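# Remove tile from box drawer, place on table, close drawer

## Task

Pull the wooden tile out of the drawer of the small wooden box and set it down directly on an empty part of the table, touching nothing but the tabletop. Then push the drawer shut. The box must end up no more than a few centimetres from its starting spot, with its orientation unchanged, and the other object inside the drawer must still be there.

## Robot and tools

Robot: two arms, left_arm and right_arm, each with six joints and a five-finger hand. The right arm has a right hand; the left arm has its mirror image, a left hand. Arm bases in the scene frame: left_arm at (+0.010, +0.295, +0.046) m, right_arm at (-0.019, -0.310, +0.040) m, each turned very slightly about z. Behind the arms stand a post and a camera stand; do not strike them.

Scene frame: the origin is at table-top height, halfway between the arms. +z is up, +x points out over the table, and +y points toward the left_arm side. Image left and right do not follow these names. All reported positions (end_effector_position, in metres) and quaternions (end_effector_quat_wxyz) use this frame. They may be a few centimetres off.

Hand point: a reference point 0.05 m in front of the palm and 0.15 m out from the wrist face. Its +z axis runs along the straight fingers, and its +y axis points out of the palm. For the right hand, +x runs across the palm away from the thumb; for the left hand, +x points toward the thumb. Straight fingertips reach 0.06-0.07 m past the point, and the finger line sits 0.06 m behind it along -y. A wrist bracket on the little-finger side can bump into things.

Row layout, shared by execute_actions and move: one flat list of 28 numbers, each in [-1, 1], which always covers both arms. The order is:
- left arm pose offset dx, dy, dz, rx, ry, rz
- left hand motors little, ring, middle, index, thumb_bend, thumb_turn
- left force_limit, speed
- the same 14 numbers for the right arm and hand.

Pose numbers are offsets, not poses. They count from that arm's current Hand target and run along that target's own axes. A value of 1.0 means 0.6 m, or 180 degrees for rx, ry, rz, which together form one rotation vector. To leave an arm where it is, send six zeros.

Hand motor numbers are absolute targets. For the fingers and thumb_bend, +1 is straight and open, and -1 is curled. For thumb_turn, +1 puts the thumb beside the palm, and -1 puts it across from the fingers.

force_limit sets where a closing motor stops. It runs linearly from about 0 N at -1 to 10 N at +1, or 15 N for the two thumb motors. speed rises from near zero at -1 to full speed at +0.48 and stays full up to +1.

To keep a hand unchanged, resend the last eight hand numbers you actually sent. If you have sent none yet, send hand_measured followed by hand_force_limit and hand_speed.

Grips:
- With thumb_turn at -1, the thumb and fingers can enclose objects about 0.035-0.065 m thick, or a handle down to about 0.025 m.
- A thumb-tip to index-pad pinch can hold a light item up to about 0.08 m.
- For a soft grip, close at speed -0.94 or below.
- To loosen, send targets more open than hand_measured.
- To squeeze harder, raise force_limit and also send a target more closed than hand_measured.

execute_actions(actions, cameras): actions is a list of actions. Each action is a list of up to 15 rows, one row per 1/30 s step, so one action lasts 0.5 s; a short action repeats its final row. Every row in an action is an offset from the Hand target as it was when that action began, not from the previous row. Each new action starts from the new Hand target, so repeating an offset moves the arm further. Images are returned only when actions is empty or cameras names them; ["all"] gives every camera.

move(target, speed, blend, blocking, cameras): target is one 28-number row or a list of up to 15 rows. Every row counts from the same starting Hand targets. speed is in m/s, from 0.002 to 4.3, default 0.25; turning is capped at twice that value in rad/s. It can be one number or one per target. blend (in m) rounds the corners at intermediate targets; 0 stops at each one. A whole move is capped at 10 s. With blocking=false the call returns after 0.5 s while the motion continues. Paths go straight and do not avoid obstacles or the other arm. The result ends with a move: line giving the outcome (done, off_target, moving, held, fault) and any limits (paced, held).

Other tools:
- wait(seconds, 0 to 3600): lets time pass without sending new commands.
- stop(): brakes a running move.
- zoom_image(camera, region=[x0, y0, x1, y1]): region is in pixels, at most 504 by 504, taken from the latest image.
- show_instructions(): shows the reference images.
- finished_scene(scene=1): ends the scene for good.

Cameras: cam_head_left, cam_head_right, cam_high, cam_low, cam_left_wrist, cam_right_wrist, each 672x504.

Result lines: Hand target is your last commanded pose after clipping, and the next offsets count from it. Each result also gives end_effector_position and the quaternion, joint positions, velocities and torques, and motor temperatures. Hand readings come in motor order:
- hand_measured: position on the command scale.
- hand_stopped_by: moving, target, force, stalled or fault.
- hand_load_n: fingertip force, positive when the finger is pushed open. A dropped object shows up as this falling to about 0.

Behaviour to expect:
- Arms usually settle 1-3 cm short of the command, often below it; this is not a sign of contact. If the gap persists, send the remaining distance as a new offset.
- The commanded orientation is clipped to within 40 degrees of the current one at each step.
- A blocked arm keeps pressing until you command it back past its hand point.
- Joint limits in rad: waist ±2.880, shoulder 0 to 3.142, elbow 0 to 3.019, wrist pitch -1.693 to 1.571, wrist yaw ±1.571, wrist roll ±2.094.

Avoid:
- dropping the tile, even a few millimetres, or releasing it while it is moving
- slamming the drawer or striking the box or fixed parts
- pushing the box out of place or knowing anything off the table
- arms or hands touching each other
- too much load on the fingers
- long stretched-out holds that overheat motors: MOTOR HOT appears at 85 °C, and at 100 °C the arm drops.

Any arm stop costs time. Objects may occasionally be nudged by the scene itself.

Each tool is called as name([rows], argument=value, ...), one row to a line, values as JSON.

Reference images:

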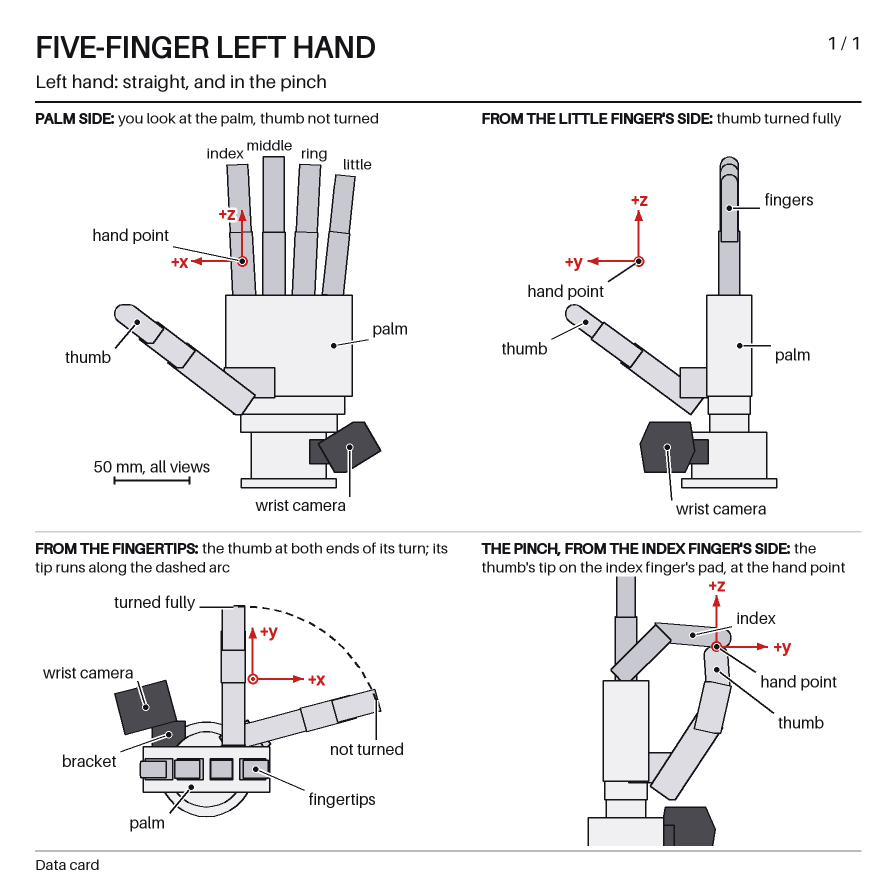

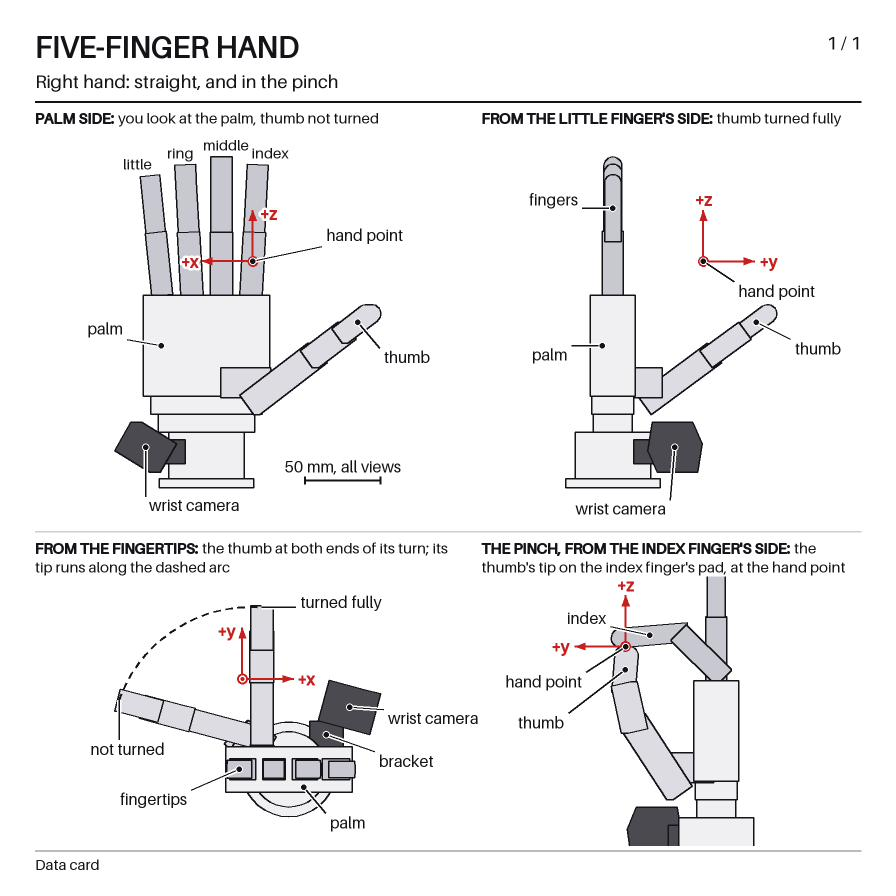

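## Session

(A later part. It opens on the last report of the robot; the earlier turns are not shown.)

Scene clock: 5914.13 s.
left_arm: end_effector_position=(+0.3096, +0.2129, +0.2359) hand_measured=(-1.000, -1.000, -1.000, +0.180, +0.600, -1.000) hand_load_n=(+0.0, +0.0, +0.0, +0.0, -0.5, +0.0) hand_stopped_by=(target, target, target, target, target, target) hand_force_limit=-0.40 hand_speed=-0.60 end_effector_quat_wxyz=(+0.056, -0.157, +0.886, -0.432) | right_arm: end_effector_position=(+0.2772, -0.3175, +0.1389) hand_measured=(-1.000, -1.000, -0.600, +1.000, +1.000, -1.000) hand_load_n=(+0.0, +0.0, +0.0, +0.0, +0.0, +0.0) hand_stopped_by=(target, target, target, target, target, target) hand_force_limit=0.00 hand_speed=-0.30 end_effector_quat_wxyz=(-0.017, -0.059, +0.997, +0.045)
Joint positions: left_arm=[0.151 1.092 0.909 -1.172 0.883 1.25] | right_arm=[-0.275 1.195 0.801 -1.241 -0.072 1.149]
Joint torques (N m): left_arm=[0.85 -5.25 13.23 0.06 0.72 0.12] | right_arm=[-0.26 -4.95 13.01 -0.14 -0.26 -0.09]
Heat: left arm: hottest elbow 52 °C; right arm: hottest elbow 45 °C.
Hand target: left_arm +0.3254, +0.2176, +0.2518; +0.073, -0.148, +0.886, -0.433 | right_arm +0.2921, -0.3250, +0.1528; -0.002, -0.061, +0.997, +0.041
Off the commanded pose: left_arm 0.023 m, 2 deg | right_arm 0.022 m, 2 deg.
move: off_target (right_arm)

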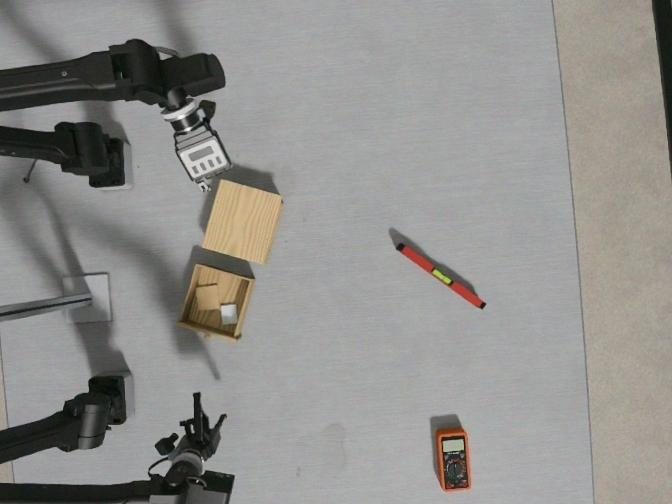

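move(target=[0.3033,-0.1965,0.3868,0,0.0657,0.0513,-1,-1,0.12,0.22,1,-1,-0.4,-0.6,0,0,0,0,0,0,-1,-1,-0.6,1,1,-1,0.0,-0.3], speed=0.2, cameras=["cam_high","cam_left_wrist"])

Scene clock: 5957.23 s.
left_arm: end_effector_position=(+0.2247, -0.0698, +0.1865) hand_measured=(-1.000, -1.000, +0.120, +0.220, +1.000, -1.000) hand_load_n=(+0.0, +0.0, -0.5, +0.0, +0.0, +0.0) hand_stopped_by=(target, target, target, target, target, target) hand_force_limit=-0.40 hand_speed=-0.60 end_effector_quat_wxyz=(+0.004, -0.030, +0.905, -0.424) | right_arm: end_effector_position=(+0.2771, -0.3175, +0.1389) hand_measured=(-1.000, -1.000, -0.600, +1.000, +1.000, -1.000) hand_load_n=(+0.0, +0.0, +0.0, +0.0, +0.0, +0.0) hand_stopped_by=(target, target, target, target, target, target) hand_force_limit=0.00 hand_speed=-0.30 end_effector_quat_wxyz=(-0.017, -0.059, +0.997, +0.045)
Joint positions: left_arm=[-0.785 1.195 0.813 -0.459 0.533 0.491] | right_arm=[-0.275 1.195 0.801 -1.241 -0.072 1.148]
Joint torques (N m): left_arm=[0.03 -7.94 12.1 1.89 0.19 -0.11] | right_arm=[-0.32 -4.95 13.03 -0.16 -0.26 -0.09]
Heat: left arm: hottest elbow 52 °C; right arm: hottest elbow 46 °C.
Hand target: left_arm +0.2362, -0.0833, +0.2022; +0.015, -0.031, +0.898, -0.439 | right_arm +0.2921, -0.3251, +0.1528; -0.002, -0.061, +0.997, +0.041
Off the commanded pose: left_arm 0.024 m, 2 deg | right_arm 0.022 m, 2 deg.
move: off_target (left_arm)

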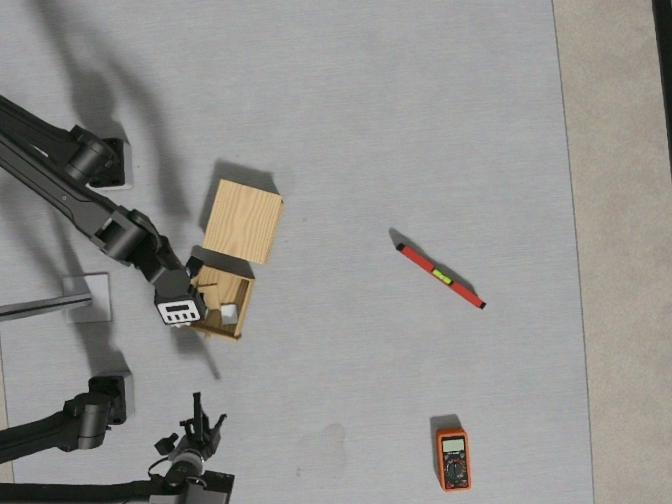

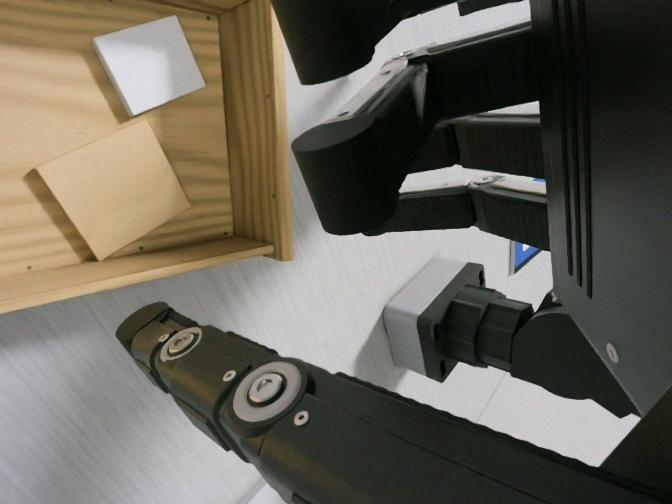

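move(target=[0,0.1182,0.0924,0,0,0,-1,-1,0.12,0.22,1,-1,-0.4,-0.6,0,0,0,0,0,0,-1,-1,-0.6,1,1,-1,0.0,-0.3], speed=0.12, cameras=["cam_high","cam_left_wrist","cam_head_left"])

zoom_image(camera="cam_high", region=[160, 220, 280, 340])

Scene clock: 5966.90 s.
left_arm: end_effector_position=(+0.2365, -0.0817, +0.1159) hand_measured=(-1.000, -1.000, +0.120, +0.220, +1.000, -1.000) hand_load_n=(+0.0, +0.0, +0.0, +0.0, +0.0, +0.0) hand_stopped_by=(target, target, target, target, target, target) hand_force_limit=-0.40 hand_speed=-0.60 end_effector_quat_wxyz=(+0.017, -0.025, +0.899, -0.437) | right_arm: end_effector_position=(+0.2771, -0.3175, +0.1389) hand_measured=(-1.000, -1.000, -0.600, +1.000, +1.000, -1.000) hand_load_n=(+0.5, +0.5, +0.0, +0.0, +0.0, +0.0) hand_stopped_by=(target, target, target, target, target, target) hand_force_limit=0.00 hand_speed=-0.30 end_effector_quat_wxyz=(-0.017, -0.059, +0.997, +0.045)
Joint positions: left_arm=[-0.785 1.333 0.704 -0.169 0.532 0.489] | right_arm=[-0.275 1.195 0.801 -1.241 -0.072 1.148]
Joint torques (N m): left_arm=[0.03 -9.05 7.68 1.95 0.19 -0.14] | right_arm=[-0.38 -4.95 13.04 -0.16 -0.25 -0.09]
Heat: left arm: hottest elbow 51 °C; right arm: hottest elbow 46 °C.
Hand target: left_arm +0.2363, -0.0834, +0.1121; +0.015, -0.031, +0.898, -0.439 | right_arm +0.2921, -0.3251, +0.1528; -0.002, -0.061, +0.997, +0.041
Off the commanded pose: left_arm 0.004 m, 1 deg | right_arm 0.022 m, 2 deg.
move: done
Images, in order (width x height): cam_head_left 672x504, cam_high 672x504, cam_left_wrist 672x504.

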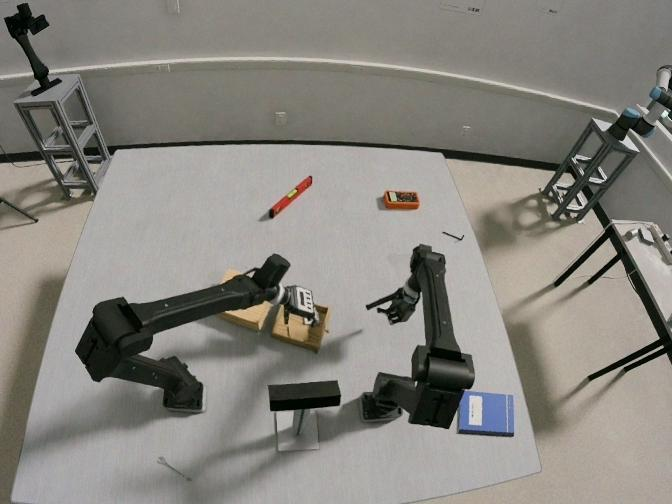

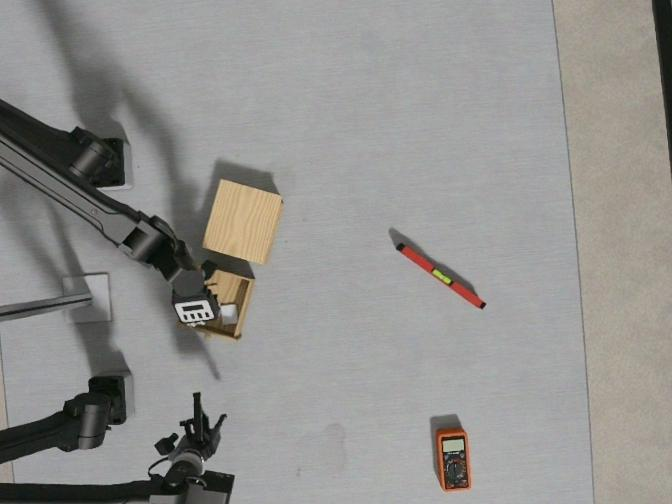

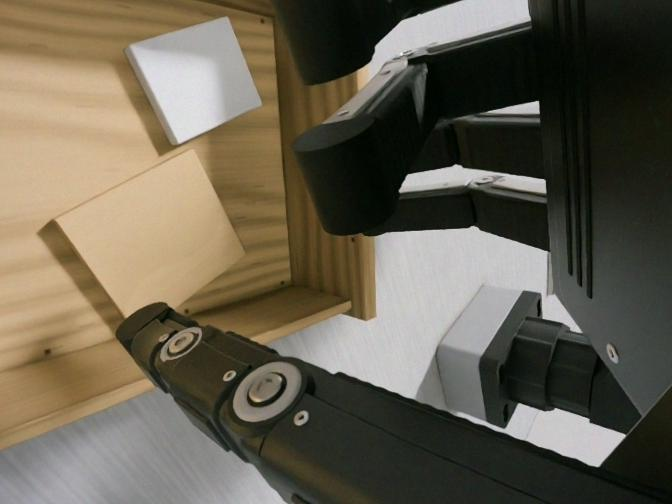

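Scaled by 4.200 from the camera's image (finer frame: 960x720).

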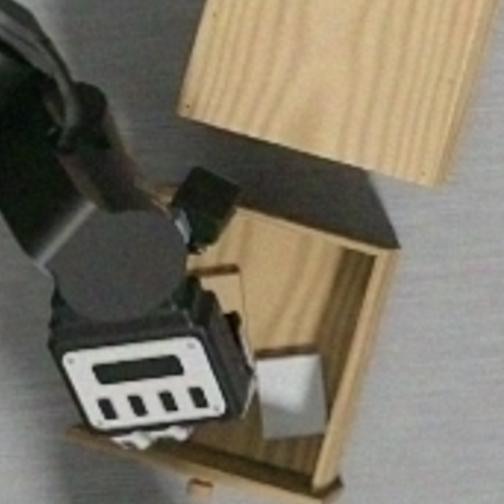

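move(target=[0,0.0617,0.0483,0,0,0,-1,-1,0.12,0.22,1,-1,-0.4,-0.6,0,0,0,0,0,0,-1,-1,-0.6,1,1,-1,0.0,-0.3], speed=0.08, cameras=["cam_left_wrist","cam_high","cam_low"])

zoom_image(camera="cam_high", region=[160, 220, 280, 340])

Scene clock: 5987.33 s.
left_arm: end_effector_position=(+0.2376, -0.0829, +0.0701) hand_measured=(-1.000, -1.000, +0.120, +0.220, +1.000, -1.000) hand_load_n=(+0.5, +0.0, +0.0, +0.0, +0.0, -0.5) hand_stopped_by=(target, target, target, target, target, target) hand_force_limit=-0.40 hand_speed=-0.60 end_effector_quat_wxyz=(+0.018, -0.025, +0.898, -0.439) | right_arm: end_effector_position=(+0.2771, -0.3175, +0.1389) hand_measured=(-1.000, -1.000, -0.600, +1.000, +1.000, -1.000) hand_load_n=(+0.0, +0.0, +0.5, +0.0, +0.0, +0.0) hand_stopped_by=(target, target, target, target, target, target) hand_force_limit=0.00 hand_speed=-0.30 end_effector_quat_wxyz=(-0.017, -0.059, +0.997, +0.045)
Joint positions: left_arm=[-0.785 1.439 0.65 -0.005 0.532 0.489] | right_arm=[-0.275 1.195 0.801 -1.241 -0.072 1.148]
Joint torques (N m): left_arm=[0.03 -9.23 6.64 1.98 0.2 -0.13] | right_arm=[-0.32 -4.95 13.04 -0.14 -0.26 -0.09]
Motor temperatures (°C): left_arm=[26 27 46 27 27 29] | right_arm=[29 29 46 24 26 29]
Heat: left arm: hottest elbow 46 °C; right arm: hottest elbow 46 °C.
Hand target: left_arm +0.2363, -0.0835, +0.0651; +0.015, -0.031, +0.898, -0.439 | right_arm +0.2921, -0.3251, +0.1528; -0.002, -0.061, +0.997, +0.041
Off the commanded pose: left_arm 0.005 m, 1 deg | right_arm 0.022 m, 2 deg.
move: done
Images, in order (width x height): cam_high 672x504, cam_low 672x504, cam_left_wrist 672x504.

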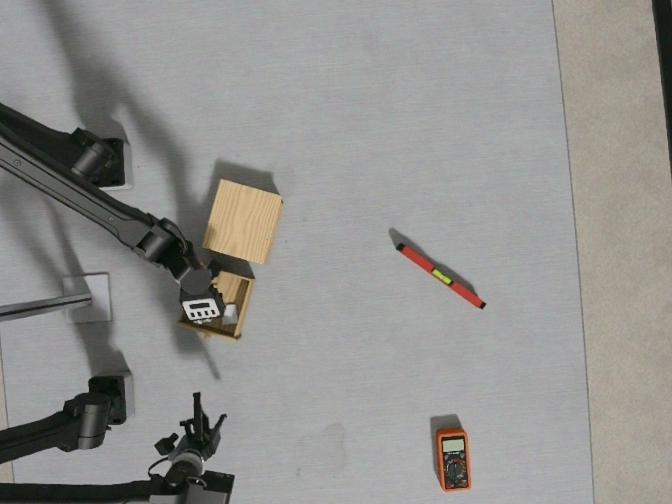

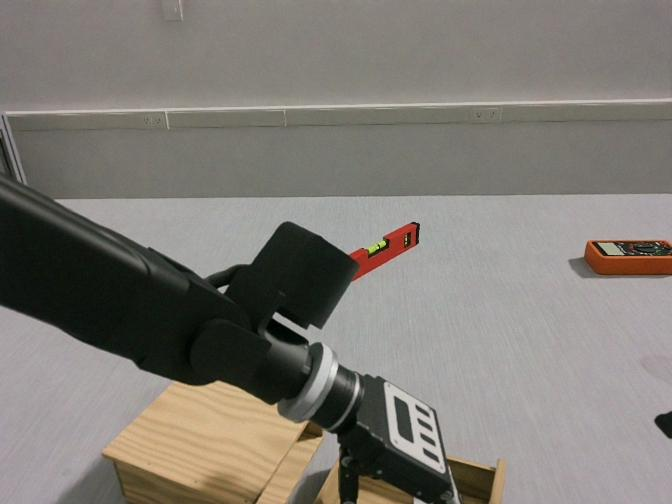

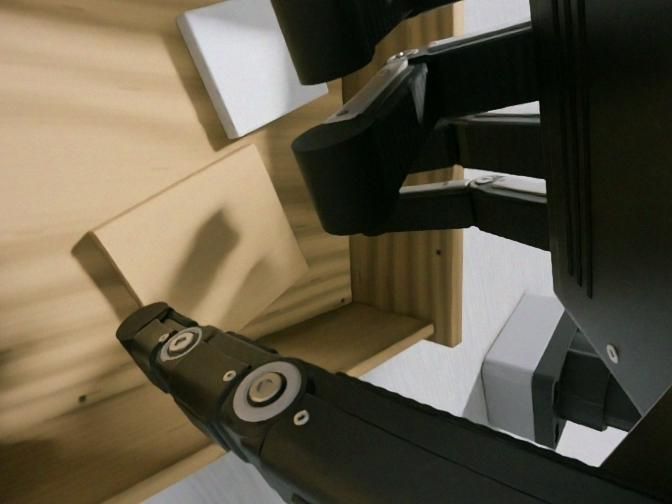

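Scaled by 4.200 from the camera's image (finer frame: 960x720).

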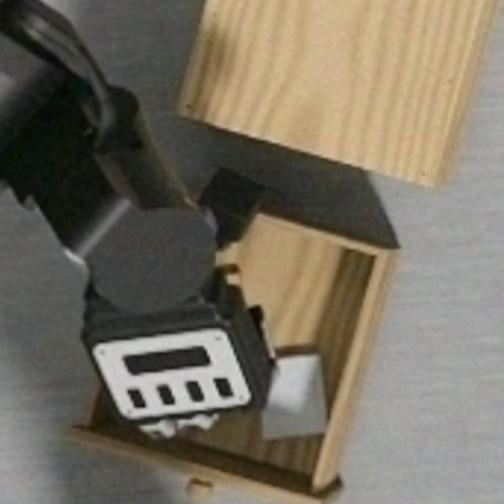

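move(target=[-0.0105,0.0267,0.0133,0,0,0,-1,-1,0.12,0.22,1,-1,-0.4,-0.6,0,0,0,0,0,0,-1,-1,-0.6,1,1,-1,0.0,-0.3], speed=0.06, cameras=["cam_left_wrist","cam_high"])

zoom_image(camera="cam_high", region=[160, 220, 280, 340])

Scene clock: 6032.67 s.
left_arm: end_effector_position=(+0.2396, -0.0817, +0.0528) hand_measured=(-1.000, -1.000, +0.120, +0.220, +1.000, -1.000) hand_load_n=(+0.0, +0.0, +0.0, +0.0, +0.0, +0.0) hand_stopped_by=(target, target, target, target, target, target) hand_force_limit=-0.40 hand_speed=-0.60 end_effector_quat_wxyz=(+0.014, -0.028, +0.898, -0.438) | right_arm: end_effector_position=(+0.2771, -0.3175, +0.1389) hand_measured=(-1.000, -1.000, -0.600, +1.000, +1.000, -1.000) hand_load_n=(+0.0, +0.5, +0.5, +0.0, +0.0, +0.0) hand_stopped_by=(target, target, target, target, target, target) hand_force_limit=0.00 hand_speed=-0.30 end_effector_quat_wxyz=(-0.017, -0.059, +0.997, +0.045)
Joint positions: left_arm=[-0.776 1.488 0.638 0.048 0.541 0.489] | right_arm=[-0.275 1.195 0.801 -1.241 -0.072 1.148]
Joint torques (N m): left_arm=[0.85 -9.7 6.31 1.96 0.38 0] | right_arm=[-0.32 -4.95 13.04 -0.13 -0.25 -0.09]
Heat: left arm: hottest elbow 43 °C; right arm: hottest elbow 47 °C.
Hand target: left_arm +0.2425, -0.0796, +0.0477; +0.016, -0.031, +0.898, -0.439 | right_arm +0.2921, -0.3251, +0.1528; -0.002, -0.061, +0.997, +0.041
Off the commanded pose: left_arm 0.006 m, 0 deg | right_arm 0.022 m, 2 deg.
move: done
Images, in order (width x height): cam_high 672x504, cam_left_wrist 672x504.

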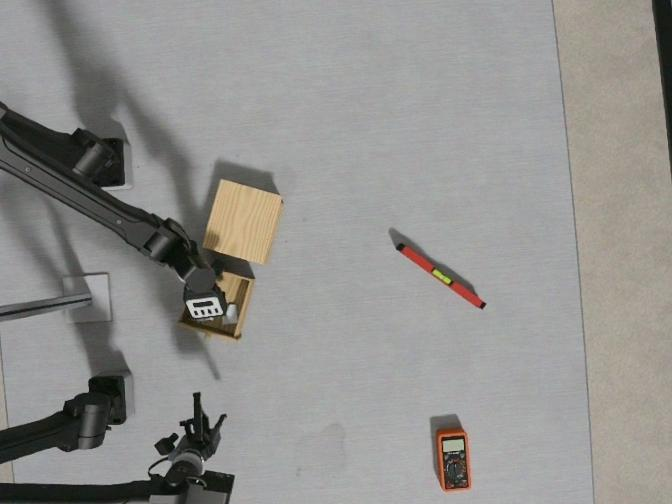

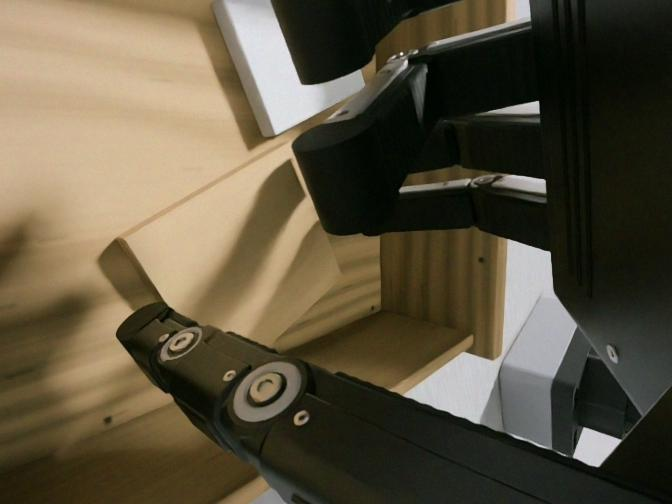

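Scaled by 4.200 from the camera's image (finer frame: 960x720).

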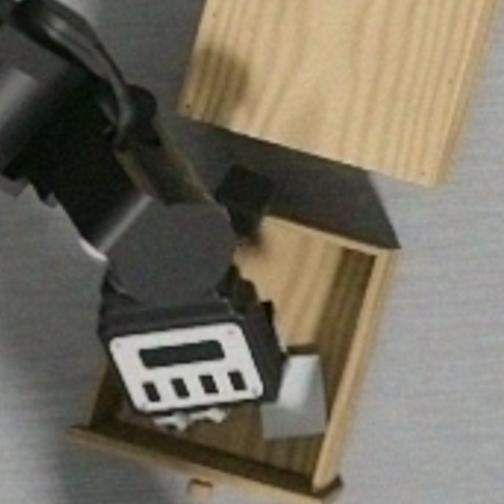

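move(target=[-0.0037,0.0193,0.0091,0,0,0,-1,-1,0.12,0.22,1,-1,-0.4,-0.6,0,0,0,0,0,0,-1,-1,-0.6,1,1,-1,0.0,-0.3], speed=0.05, cameras=["cam_left_wrist","cam_high"])

zoom_image(camera="cam_high", region=[160, 220, 280, 340])

Scene clock: 6092.90 s.
left_arm: end_effector_position=(+0.2433, -0.0823, +0.0466) hand_measured=(-1.000, -1.000, +0.120, +0.220, +1.000, -1.000) hand_load_n=(+0.0, +0.0, -0.5, +0.0, +0.0, +0.0) hand_stopped_by=(target, target, target, target, target, target) hand_force_limit=-0.40 hand_speed=-0.60 end_effector_quat_wxyz=(+0.016, -0.028, +0.895, -0.444) | right_arm: end_effector_position=(+0.2771, -0.3175, +0.1389) hand_measured=(-1.000, -1.000, -0.600, +1.000, +1.000, -1.000) hand_load_n=(+0.0, +0.0, +0.0, +0.0, +0.0, +0.0) hand_stopped_by=(target, target, target, target, target, target) hand_force_limit=0.00 hand_speed=-0.30 end_effector_quat_wxyz=(-0.017, -0.059, +0.997, +0.045)
Joint positions: left_arm=[-0.767 1.511 0.632 0.089 0.551 0.489] | right_arm=[-0.275 1.195 0.801 -1.241 -0.072 1.148]
Joint torques (N m): left_arm=[0.97 -9.11 5.67 1.89 0.24 0.08] | right_arm=[-0.32 -4.95 13.03 -0.14 -0.26 -0.09]
Motor temperatures (°C): left_arm=[26 28 40 28 26 29] | right_arm=[29 29 48 24 26 29]
Heat: left arm: hottest elbow 40 °C; right arm: hottest elbow 48 °C.
Hand target: left_arm +0.2444, -0.0765, +0.0351; +0.015, -0.031, +0.898, -0.439 | right_arm +0.2921, -0.3251, +0.1528; -0.002, -0.061, +0.997, +0.041
Off the commanded pose: left_arm 0.013 m, 1 deg | right_arm 0.022 m, 2 deg.
move: off_target (left_arm)
Images, in order (width x height): cam_high 672x504, cam_left_wrist 672x504.

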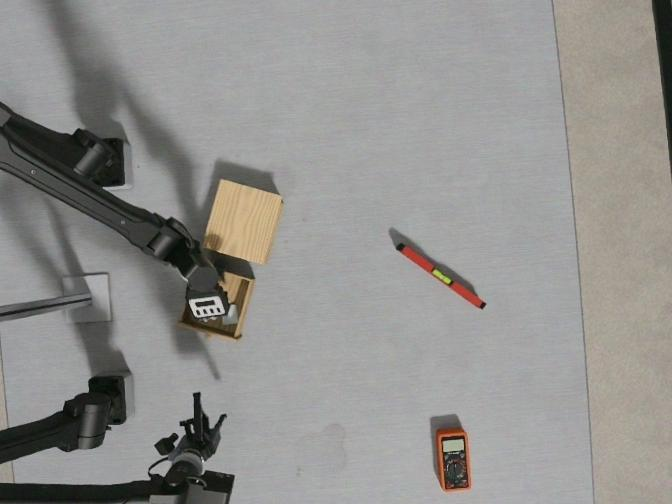

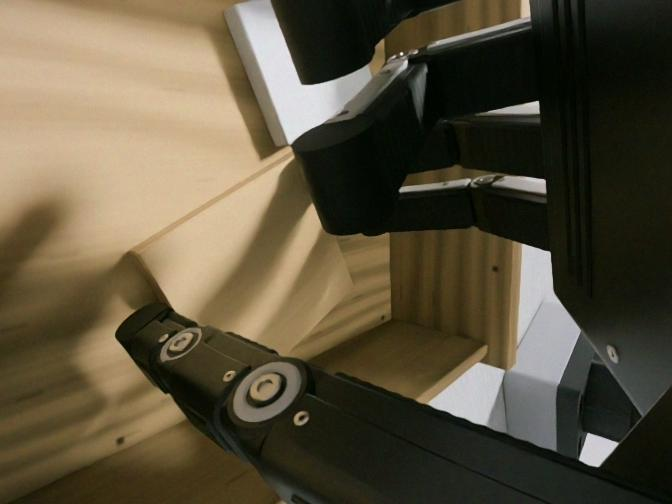

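Scaled by 4.200 from the camera's image (finer frame: 960x720).

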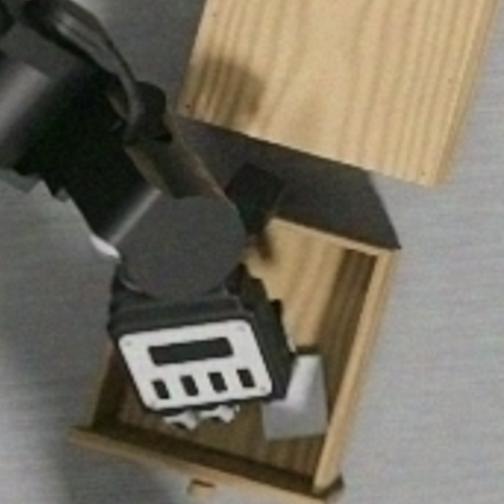

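move([
  [0,-0.0394,-0.0308,0,0,0,-1,-1,0.12,0.22,1,-1,-0.4,-0.6,0,0,0,0,0,0,-1,-1,-0.6,1,1,-1,0.0,-0.3],
  [-0.0009,-0.0312,-0.0413,0,0,0,-1,-1,0.12,0.22,1,-1,-0.4,-0.6,0,0,0,0,0,0,-1,-1,-0.6,1,1,-1,0.0,-0.3],
], speed=0.06, cameras=["cam_left_wrist"])

Scene clock: 6108.30 s.
left_arm: end_effector_position=(+0.2410, -0.0708, +0.0603) hand_measured=(-1.000, -1.000, +0.120, +0.220, +1.000, -1.000) hand_load_n=(+0.0, +0.0, +0.0, +0.0, +0.0, +0.0) hand_stopped_by=(target, target, target, target, target, target) hand_force_limit=-0.40 hand_speed=-0.60 end_effector_quat_wxyz=(+0.010, -0.035, +0.899, -0.437) | right_arm: end_effector_position=(+0.2771, -0.3175, +0.1389) hand_measured=(-1.000, -1.000, -0.600, +1.000, +1.000, -1.000) hand_load_n=(+0.5, +0.0, +0.0, +0.0, +0.0, +0.0) hand_stopped_by=(target, target, target, target, target, target) hand_force_limit=0.00 hand_speed=-0.30 end_effector_quat_wxyz=(-0.017, -0.059, +0.997, +0.045)
Joint positions: left_arm=[-0.749 1.454 0.632 0.006 0.559 0.497] | right_arm=[-0.275 1.195 0.801 -1.241 -0.072 1.148]
Joint torques (N m): left_arm=[0.85 -11.75 7.1 0.72 0.39 0.09] | right_arm=[-0.32 -4.95 13.03 -0.14 -0.25 -0.09]
Heat: left arm: hottest elbow 39 °C; right arm: hottest elbow 48 °C.
Hand target: left_arm +0.2444, -0.0684, +0.0651; +0.015, -0.031, +0.898, -0.439 | right_arm +0.2921, -0.3251, +0.1528; -0.002, -0.061, +0.997, +0.041
Off the commanded pose: left_arm 0.006 m, 1 deg | right_arm 0.022 m, 2 deg.
move: done

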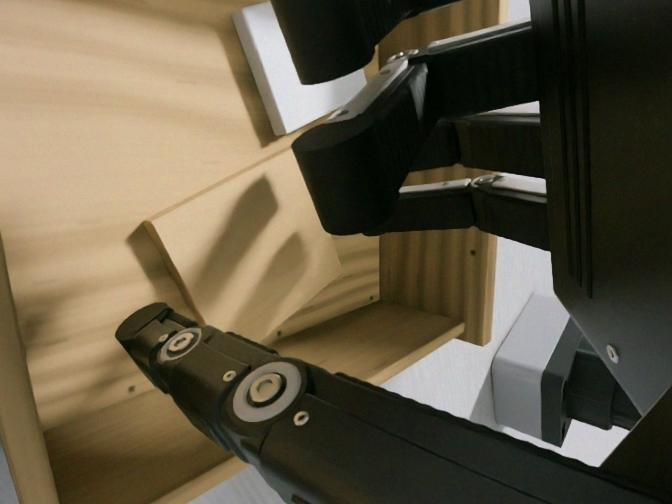

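move(target=[0.0003,0.0380,0.0352,0,0,0,-1,-1,0.12,0.22,1,-1,-0.4,-0.6,0,0,0,0,0,0,-1,-1,-0.6,1,1,-1,0.0,-0.3], speed=0.06, cameras=["cam_left_wrist"])

Scene clock: 6125.97 s.
left_arm: end_effector_position=(+0.2454, -0.0757, +0.0465) hand_measured=(-1.000, -1.000, +0.120, +0.220, +1.000, -1.000) hand_load_n=(+0.0, +0.0, -0.5, +0.0, +0.0, +0.0) hand_stopped_by=(target, target, target, target, target, target) hand_force_limit=-0.40 hand_speed=-0.60 end_effector_quat_wxyz=(+0.016, -0.031, +0.895, -0.445) | right_arm: end_effector_position=(+0.2771, -0.3175, +0.1389) hand_measured=(-1.000, -1.000, -0.600, +1.000, +1.000, -1.000) hand_load_n=(+0.0, +0.0, +0.0, +0.0, +0.0, +0.0) hand_stopped_by=(target, target, target, target, target, target) hand_force_limit=0.00 hand_speed=-0.30 end_effector_quat_wxyz=(-0.017, -0.059, +0.997, +0.045)
Joint positions: left_arm=[-0.749 1.503 0.621 0.09 0.561 0.497] | right_arm=[-0.275 1.195 0.801 -1.241 -0.072 1.148]
Joint torques (N m): left_arm=[0.56 -8.88 5.68 1.8 0.13 0.1] | right_arm=[-0.32 -4.89 13.03 -0.14 -0.26 -0.09]
Heat: left arm: hottest elbow 39 °C; right arm: hottest elbow 48 °C.
Hand target: left_arm +0.2444, -0.0711, +0.0341; +0.015, -0.031, +0.898, -0.439 | right_arm +0.2921, -0.3251, +0.1528; -0.002, -0.061, +0.997, +0.041
Off the commanded pose: left_arm 0.013 m, 1 deg | right_arm 0.022 m, 2 deg.
move: off_target (left_arm)

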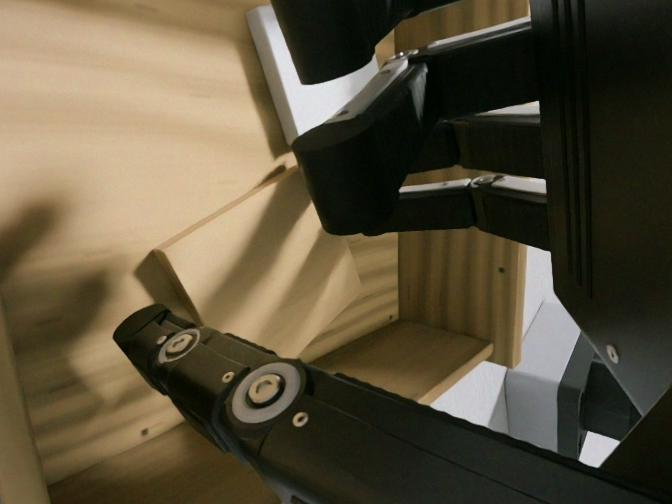

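move([
  [0,-0.0407,-0.0318,0,0,0,-1,-1,0.12,0.22,1,-1,-0.4,-0.6,0,0,0,0,0,0,-1,-1,-0.6,1,1,-1,0.0,-0.3],
  [0.0129,-0.0380,-0.0353,0,0,0,-1,-1,0.12,0.22,1,-1,-0.4,-0.6,0,0,0,0,0,0,-1,-1,-0.6,1,1,-1,0.0,-0.3],
], speed=0.06, cameras=["cam_left_wrist"])

Scene clock: 6159.83 s.
left_arm: end_effector_position=(+0.2397, -0.0682, +0.0618) hand_measured=(-1.000, -1.000, +0.120, +0.220, +1.000, -1.000) hand_load_n=(+0.0, +0.0, +0.0, +0.0, +0.0, +0.0) hand_stopped_by=(target, target, target, target, target, target) hand_force_limit=-0.40 hand_speed=-0.60 end_effector_quat_wxyz=(+0.014, -0.035, +0.898, -0.438) | right_arm: end_effector_position=(+0.2771, -0.3175, +0.1389) hand_measured=(-1.000, -1.000, -0.600, +1.000, +1.000, -1.000) hand_load_n=(+0.0, +0.0, +0.0, +0.0, +0.0, +0.0) hand_stopped_by=(target, target, target, target, target, target) hand_force_limit=0.00 hand_speed=-0.30 end_effector_quat_wxyz=(-0.017, -0.059, +0.997, +0.045)
Joint positions: left_arm=[-0.75 1.439 0.621 0.008 0.552 0.497] | right_arm=[-0.275 1.195 0.801 -1.241 -0.072 1.148]
Joint torques (N m): left_arm=[-0.32 -11.4 6.72 1.01 0.2 0.01] | right_arm=[-0.32 -4.95 13.04 -0.14 -0.26 -0.09]
Heat: left arm: hottest elbow 39 °C; right arm: hottest elbow 48 °C.
Hand target: left_arm +0.2364, -0.0689, +0.0651; +0.015, -0.031, +0.898, -0.439 | right_arm +0.2921, -0.3251, +0.1528; -0.002, -0.061, +0.997, +0.041
Off the commanded pose: left_arm 0.005 m, 1 deg | right_arm 0.022 m, 2 deg.
move: done

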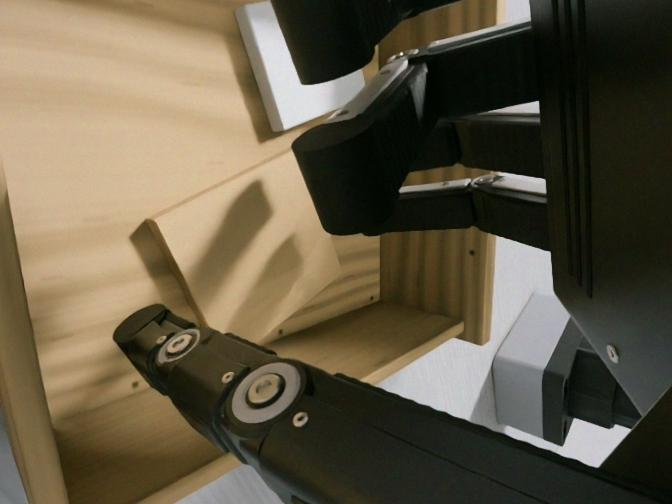

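move(target=[0.0075,0.04,0.0328,0,0,0,-1,-1,0.12,0.22,1,-1,-0.4,-0.6,0,0,0,0,0,0,-1,-1,-0.6,1,1,-1,0.0,-0.3], speed=0.06, cameras=["cam_left_wrist","cam_high"])

zoom_image(camera="cam_high", region=[160, 220, 280, 340])

Scene clock: 6169.03 s.
left_arm: end_effector_position=(+0.2395, -0.0717, +0.0462) hand_measured=(-1.000, -1.000, +0.120, +0.220, +1.000, -1.000) hand_load_n=(+0.0, +0.0, -0.5, +0.0, +0.0, +0.0) hand_stopped_by=(target, target, target, target, target, target) hand_force_limit=-0.40 hand_speed=-0.60 end_effector_quat_wxyz=(+0.023, -0.028, +0.895, -0.446) | right_arm: end_effector_position=(+0.2771, -0.3175, +0.1389) hand_measured=(-1.000, -1.000, -0.600, +1.000, +1.000, -1.000) hand_load_n=(+0.0, +0.0, +0.0, +0.0, +0.0, +0.0) hand_stopped_by=(target, target, target, target, target, target) hand_force_limit=0.00 hand_speed=-0.30 end_effector_quat_wxyz=(-0.017, -0.059, +0.997, +0.045)
Joint positions: left_arm=[-0.758 1.483 0.595 0.106 0.546 0.497] | right_arm=[-0.275 1.195 0.801 -1.241 -0.072 1.148]
Joint torques (N m): left_arm=[-0.5 -8.47 5.57 1.8 0.12 -0.08] | right_arm=[-0.32 -4.95 13.01 -0.14 -0.26 -0.09]
Heat: left arm: hottest elbow 39 °C; right arm: hottest elbow 48 °C.
Hand target: left_arm +0.2321, -0.0701, +0.0342; +0.015, -0.031, +0.898, -0.439 | right_arm +0.2921, -0.3251, +0.1528; -0.002, -0.061, +0.997, +0.041
Off the commanded pose: left_arm 0.014 m, 1 deg | right_arm 0.022 m, 2 deg.
move: off_target (left_arm)
Images, in order (width x height): cam_high 672x504, cam_left_wrist 672x504.

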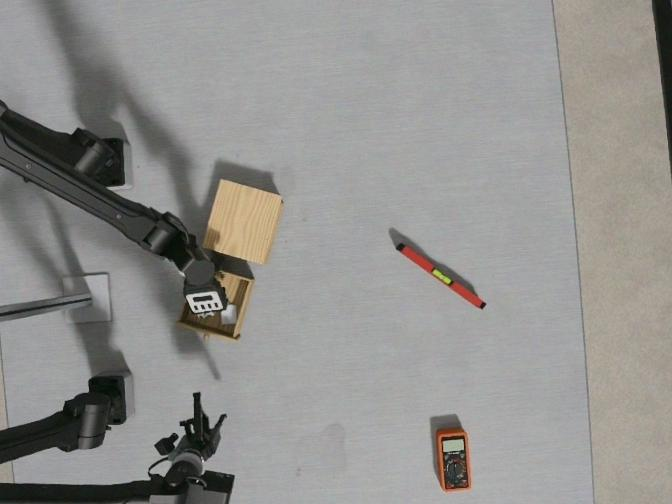

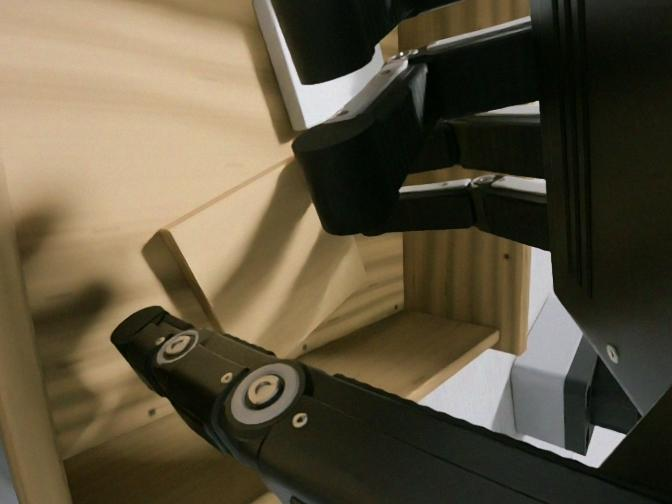

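Scaled by 4.200 from the camera's image (finer frame: 960x720).

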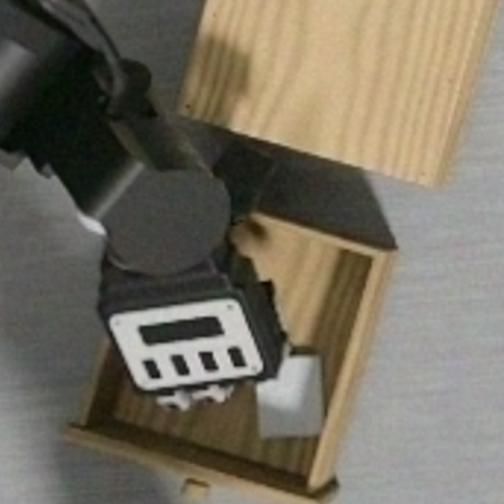

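move([
  [0,-0.0407,-0.0318,0,0,0,-1,-1,0.12,0.22,1,-1,-0.4,-0.6,0,0,0,0,0,0,-1,-1,-0.6,1,1,-1,0.0,-0.3],
  [0.0055,-0.0451,-0.0262,0,0,0,-1,-1,0.19,0.27,1,-1,-0.4,-0.6,0,0,0,0,0,0,-1,-1,-0.6,1,1,-1,0.0,-0.3],
], speed=0.06, cameras=["cam_left_wrist","cam_high"])

zoom_image(camera="cam_high", region=[160, 220, 280, 340])

Scene clock: 6217.80 s.
left_arm: end_effector_position=(+0.2264, -0.0665, +0.0556) hand_measured=(-1.000, -1.000, +0.190, +0.270, +1.000, -1.000) hand_load_n=(+0.0, +0.0, +0.0, +0.0, +0.0, +0.0) hand_stopped_by=(target, target, target, target, target, target) hand_force_limit=-0.40 hand_speed=-0.60 end_effector_quat_wxyz=(+0.013, -0.030, +0.901, -0.432) | right_arm: end_effector_position=(+0.2771, -0.3175, +0.1389) hand_measured=(-1.000, -1.000, -0.600, +1.000, +1.000, -1.000) hand_load_n=(+0.0, +0.0, +0.0, +0.0, +0.0, +0.0) hand_stopped_by=(target, target, target, target, target, target) hand_force_limit=0.00 hand_speed=-0.30 end_effector_quat_wxyz=(-0.017, -0.059, +0.997, +0.045)
Joint positions: left_arm=[-0.776 1.431 0.595 0.022 0.534 0.491] | right_arm=[-0.275 1.195 0.801 -1.241 -0.072 1.148]
Joint torques (N m): left_arm=[-0.32 -10.93 8.35 0.98 0.19 -0.13] | right_arm=[-0.32 -4.95 13.01 -0.14 -0.26 -0.1]
Heat: left arm: hottest elbow 38 °C; right arm: hottest elbow 48 °C.
Hand target: left_arm +0.2290, -0.0746, +0.0651; +0.015, -0.031, +0.898, -0.439 | right_arm +0.2921, -0.3251, +0.1528; -0.002, -0.061, +0.997, +0.041
Off the commanded pose: left_arm 0.013 m, 1 deg | right_arm 0.022 m, 2 deg.
move: off_target (left_arm); target 2's new numbers were sent with left_arm's hand 0.013 m and 1 deg from that target
Images, in order (width x height): cam_high 672x504, cam_left_wrist 672x504.

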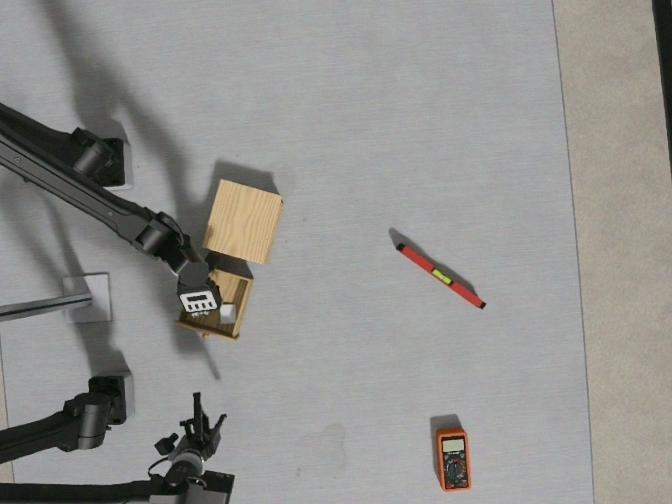

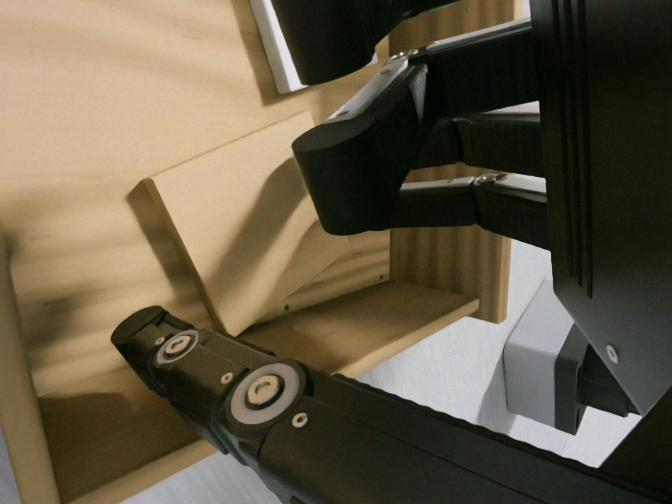

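Scaled by 4.200 from the camera's image (finer frame: 960x720).

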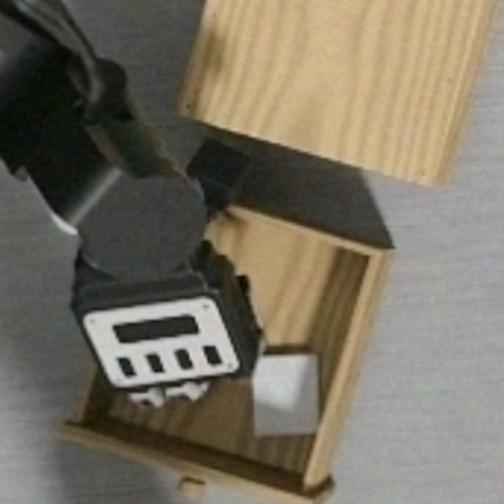

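move([
  [-0.0170,-0.0502,-0.0306,0,0,0,-1,-1,0.19,0.27,1,-1,-0.4,-0.6,0,0,0,0,0,0,-1,-1,-0.6,1,1,-1,0.0,-0.3],
  [-0.0170,0.0018,0.0112,0,0,0,-1,-1,0.19,0.27,1,-1,-0.4,-0.6,0,0,0,0,0,0,-1,-1,-0.6,1,1,-1,0.0,-0.3],
], speed=0.08, cameras=["cam_left_wrist","cam_high"])

zoom_image(camera="cam_high", region=[160, 220, 280, 340])

Scene clock: 6240.37 s.
left_arm: end_effector_position=(+0.2367, -0.0784, +0.0636) hand_measured=(-1.000, -1.000, +0.190, +0.270, +1.000, -1.000) hand_load_n=(+0.0, +0.0, +0.0, +0.0, +0.0, +0.0) hand_stopped_by=(target, target, target, target, target, target) hand_force_limit=-0.40 hand_speed=-0.60 end_effector_quat_wxyz=(+0.014, -0.028, +0.899, -0.437) | right_arm: end_effector_position=(+0.2771, -0.3175, +0.1389) hand_measured=(-1.000, -1.000, -0.600, +1.000, +1.000, -1.000) hand_load_n=(+0.0, +0.0, +0.0, +0.0, +0.0, +0.0) hand_stopped_by=(target, target, target, target, target, target) hand_force_limit=0.00 hand_speed=-0.30 end_effector_quat_wxyz=(-0.017, -0.059, +0.997, +0.045)
Joint positions: left_arm=[-0.776 1.449 0.639 0.005 0.54 0.491] | right_arm=[-0.275 1.195 0.801 -1.241 -0.072 1.148]
Joint torques (N m): left_arm=[0.5 -9.52 6.83 1.96 0.34 -0.04] | right_arm=[-0.32 -4.95 13.04 -0.16 -0.26 -0.09]
Heat: left arm: hottest elbow 39 °C; right arm: hottest elbow 48 °C.
Hand target: left_arm +0.2395, -0.0785, +0.0602; +0.015, -0.031, +0.898, -0.439 | right_arm +0.2921, -0.3251, +0.1528; -0.002, -0.061, +0.997, +0.041
Off the commanded pose: left_arm 0.004 m, 0 deg | right_arm 0.022 m, 2 deg.
move: done
Images, in order (width x height): cam_high 672x504, cam_left_wrist 672x504.

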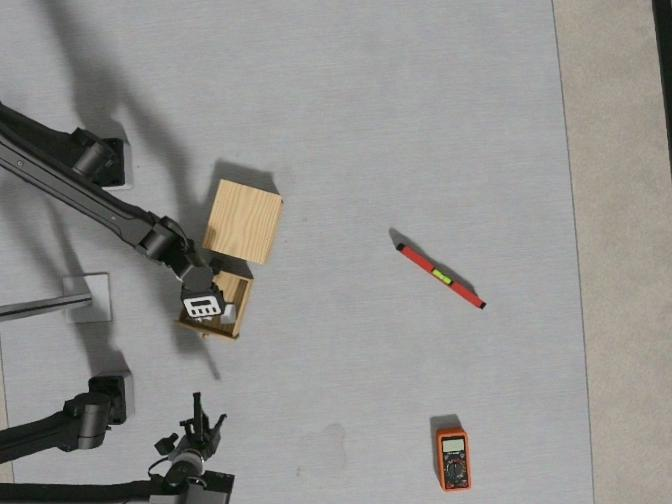

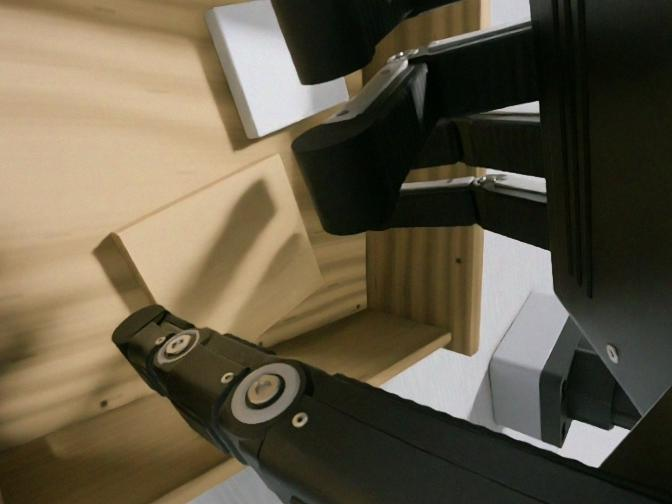

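Scaled by 4.200 from the camera's image (finer frame: 960x720).

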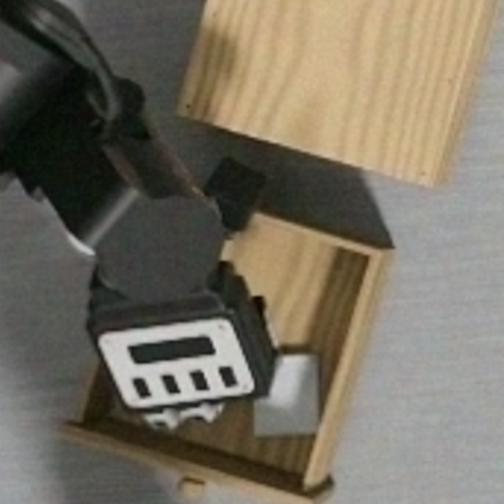

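move(target=[-0.0019,0.0213,0.0126,0,0,0,-1,-1,0.19,0.27,1,-1,-0.4,-0.6,0,0,0,0,0,0,-1,-1,-0.6,1,1,-1,0.0,-0.3], speed=0.05, cameras=["cam_left_wrist"])

Scene clock: 6285.27 s.
left_arm: end_effector_position=(+0.2379, -0.0789, +0.0510) hand_measured=(-1.000, -1.000, +0.190, +0.270, +1.000, -1.000) hand_load_n=(+0.0, +0.0, +0.0, +0.0, +0.0, +0.0) hand_stopped_by=(target, target, target, target, target, target) hand_force_limit=-0.40 hand_speed=-0.60 end_effector_quat_wxyz=(+0.014, -0.028, +0.898, -0.438) | right_arm: end_effector_position=(+0.2771, -0.3175, +0.1389) hand_measured=(-1.000, -1.000, -0.600, +1.000, +1.000, -1.000) hand_load_n=(+0.5, +0.0, +0.0, +0.0, +0.0, +0.0) hand_stopped_by=(target, target, target, target, target, target) hand_force_limit=0.00 hand_speed=-0.30 end_effector_quat_wxyz=(-0.017, -0.059, +0.997, +0.045)
Joint positions: left_arm=[-0.774 1.485 0.628 0.056 0.542 0.491] | right_arm=[-0.275 1.195 0.801 -1.241 -0.072 1.148]
Joint torques (N m): left_arm=[0.97 -9.58 6.27 1.91 0.38 0.01] | right_arm=[-0.38 -4.95 13.04 -0.14 -0.26 -0.09]
Heat: left arm: hottest elbow 39 °C; right arm: hottest elbow 48 °C.
Hand target: left_arm +0.2406, -0.0765, +0.0454; +0.015, -0.031, +0.898, -0.439 | right_arm +0.2921, -0.3251, +0.1528; -0.002, -0.061, +0.997, +0.041
Off the commanded pose: left_arm 0.006 m, 0 deg | right_arm 0.022 m, 2 deg.
move: done

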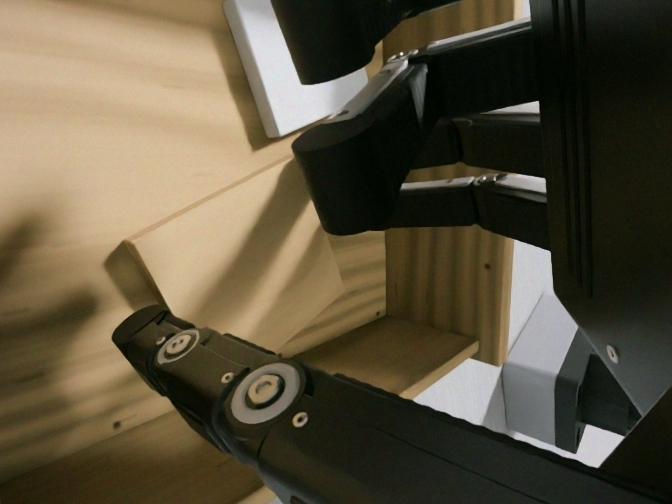

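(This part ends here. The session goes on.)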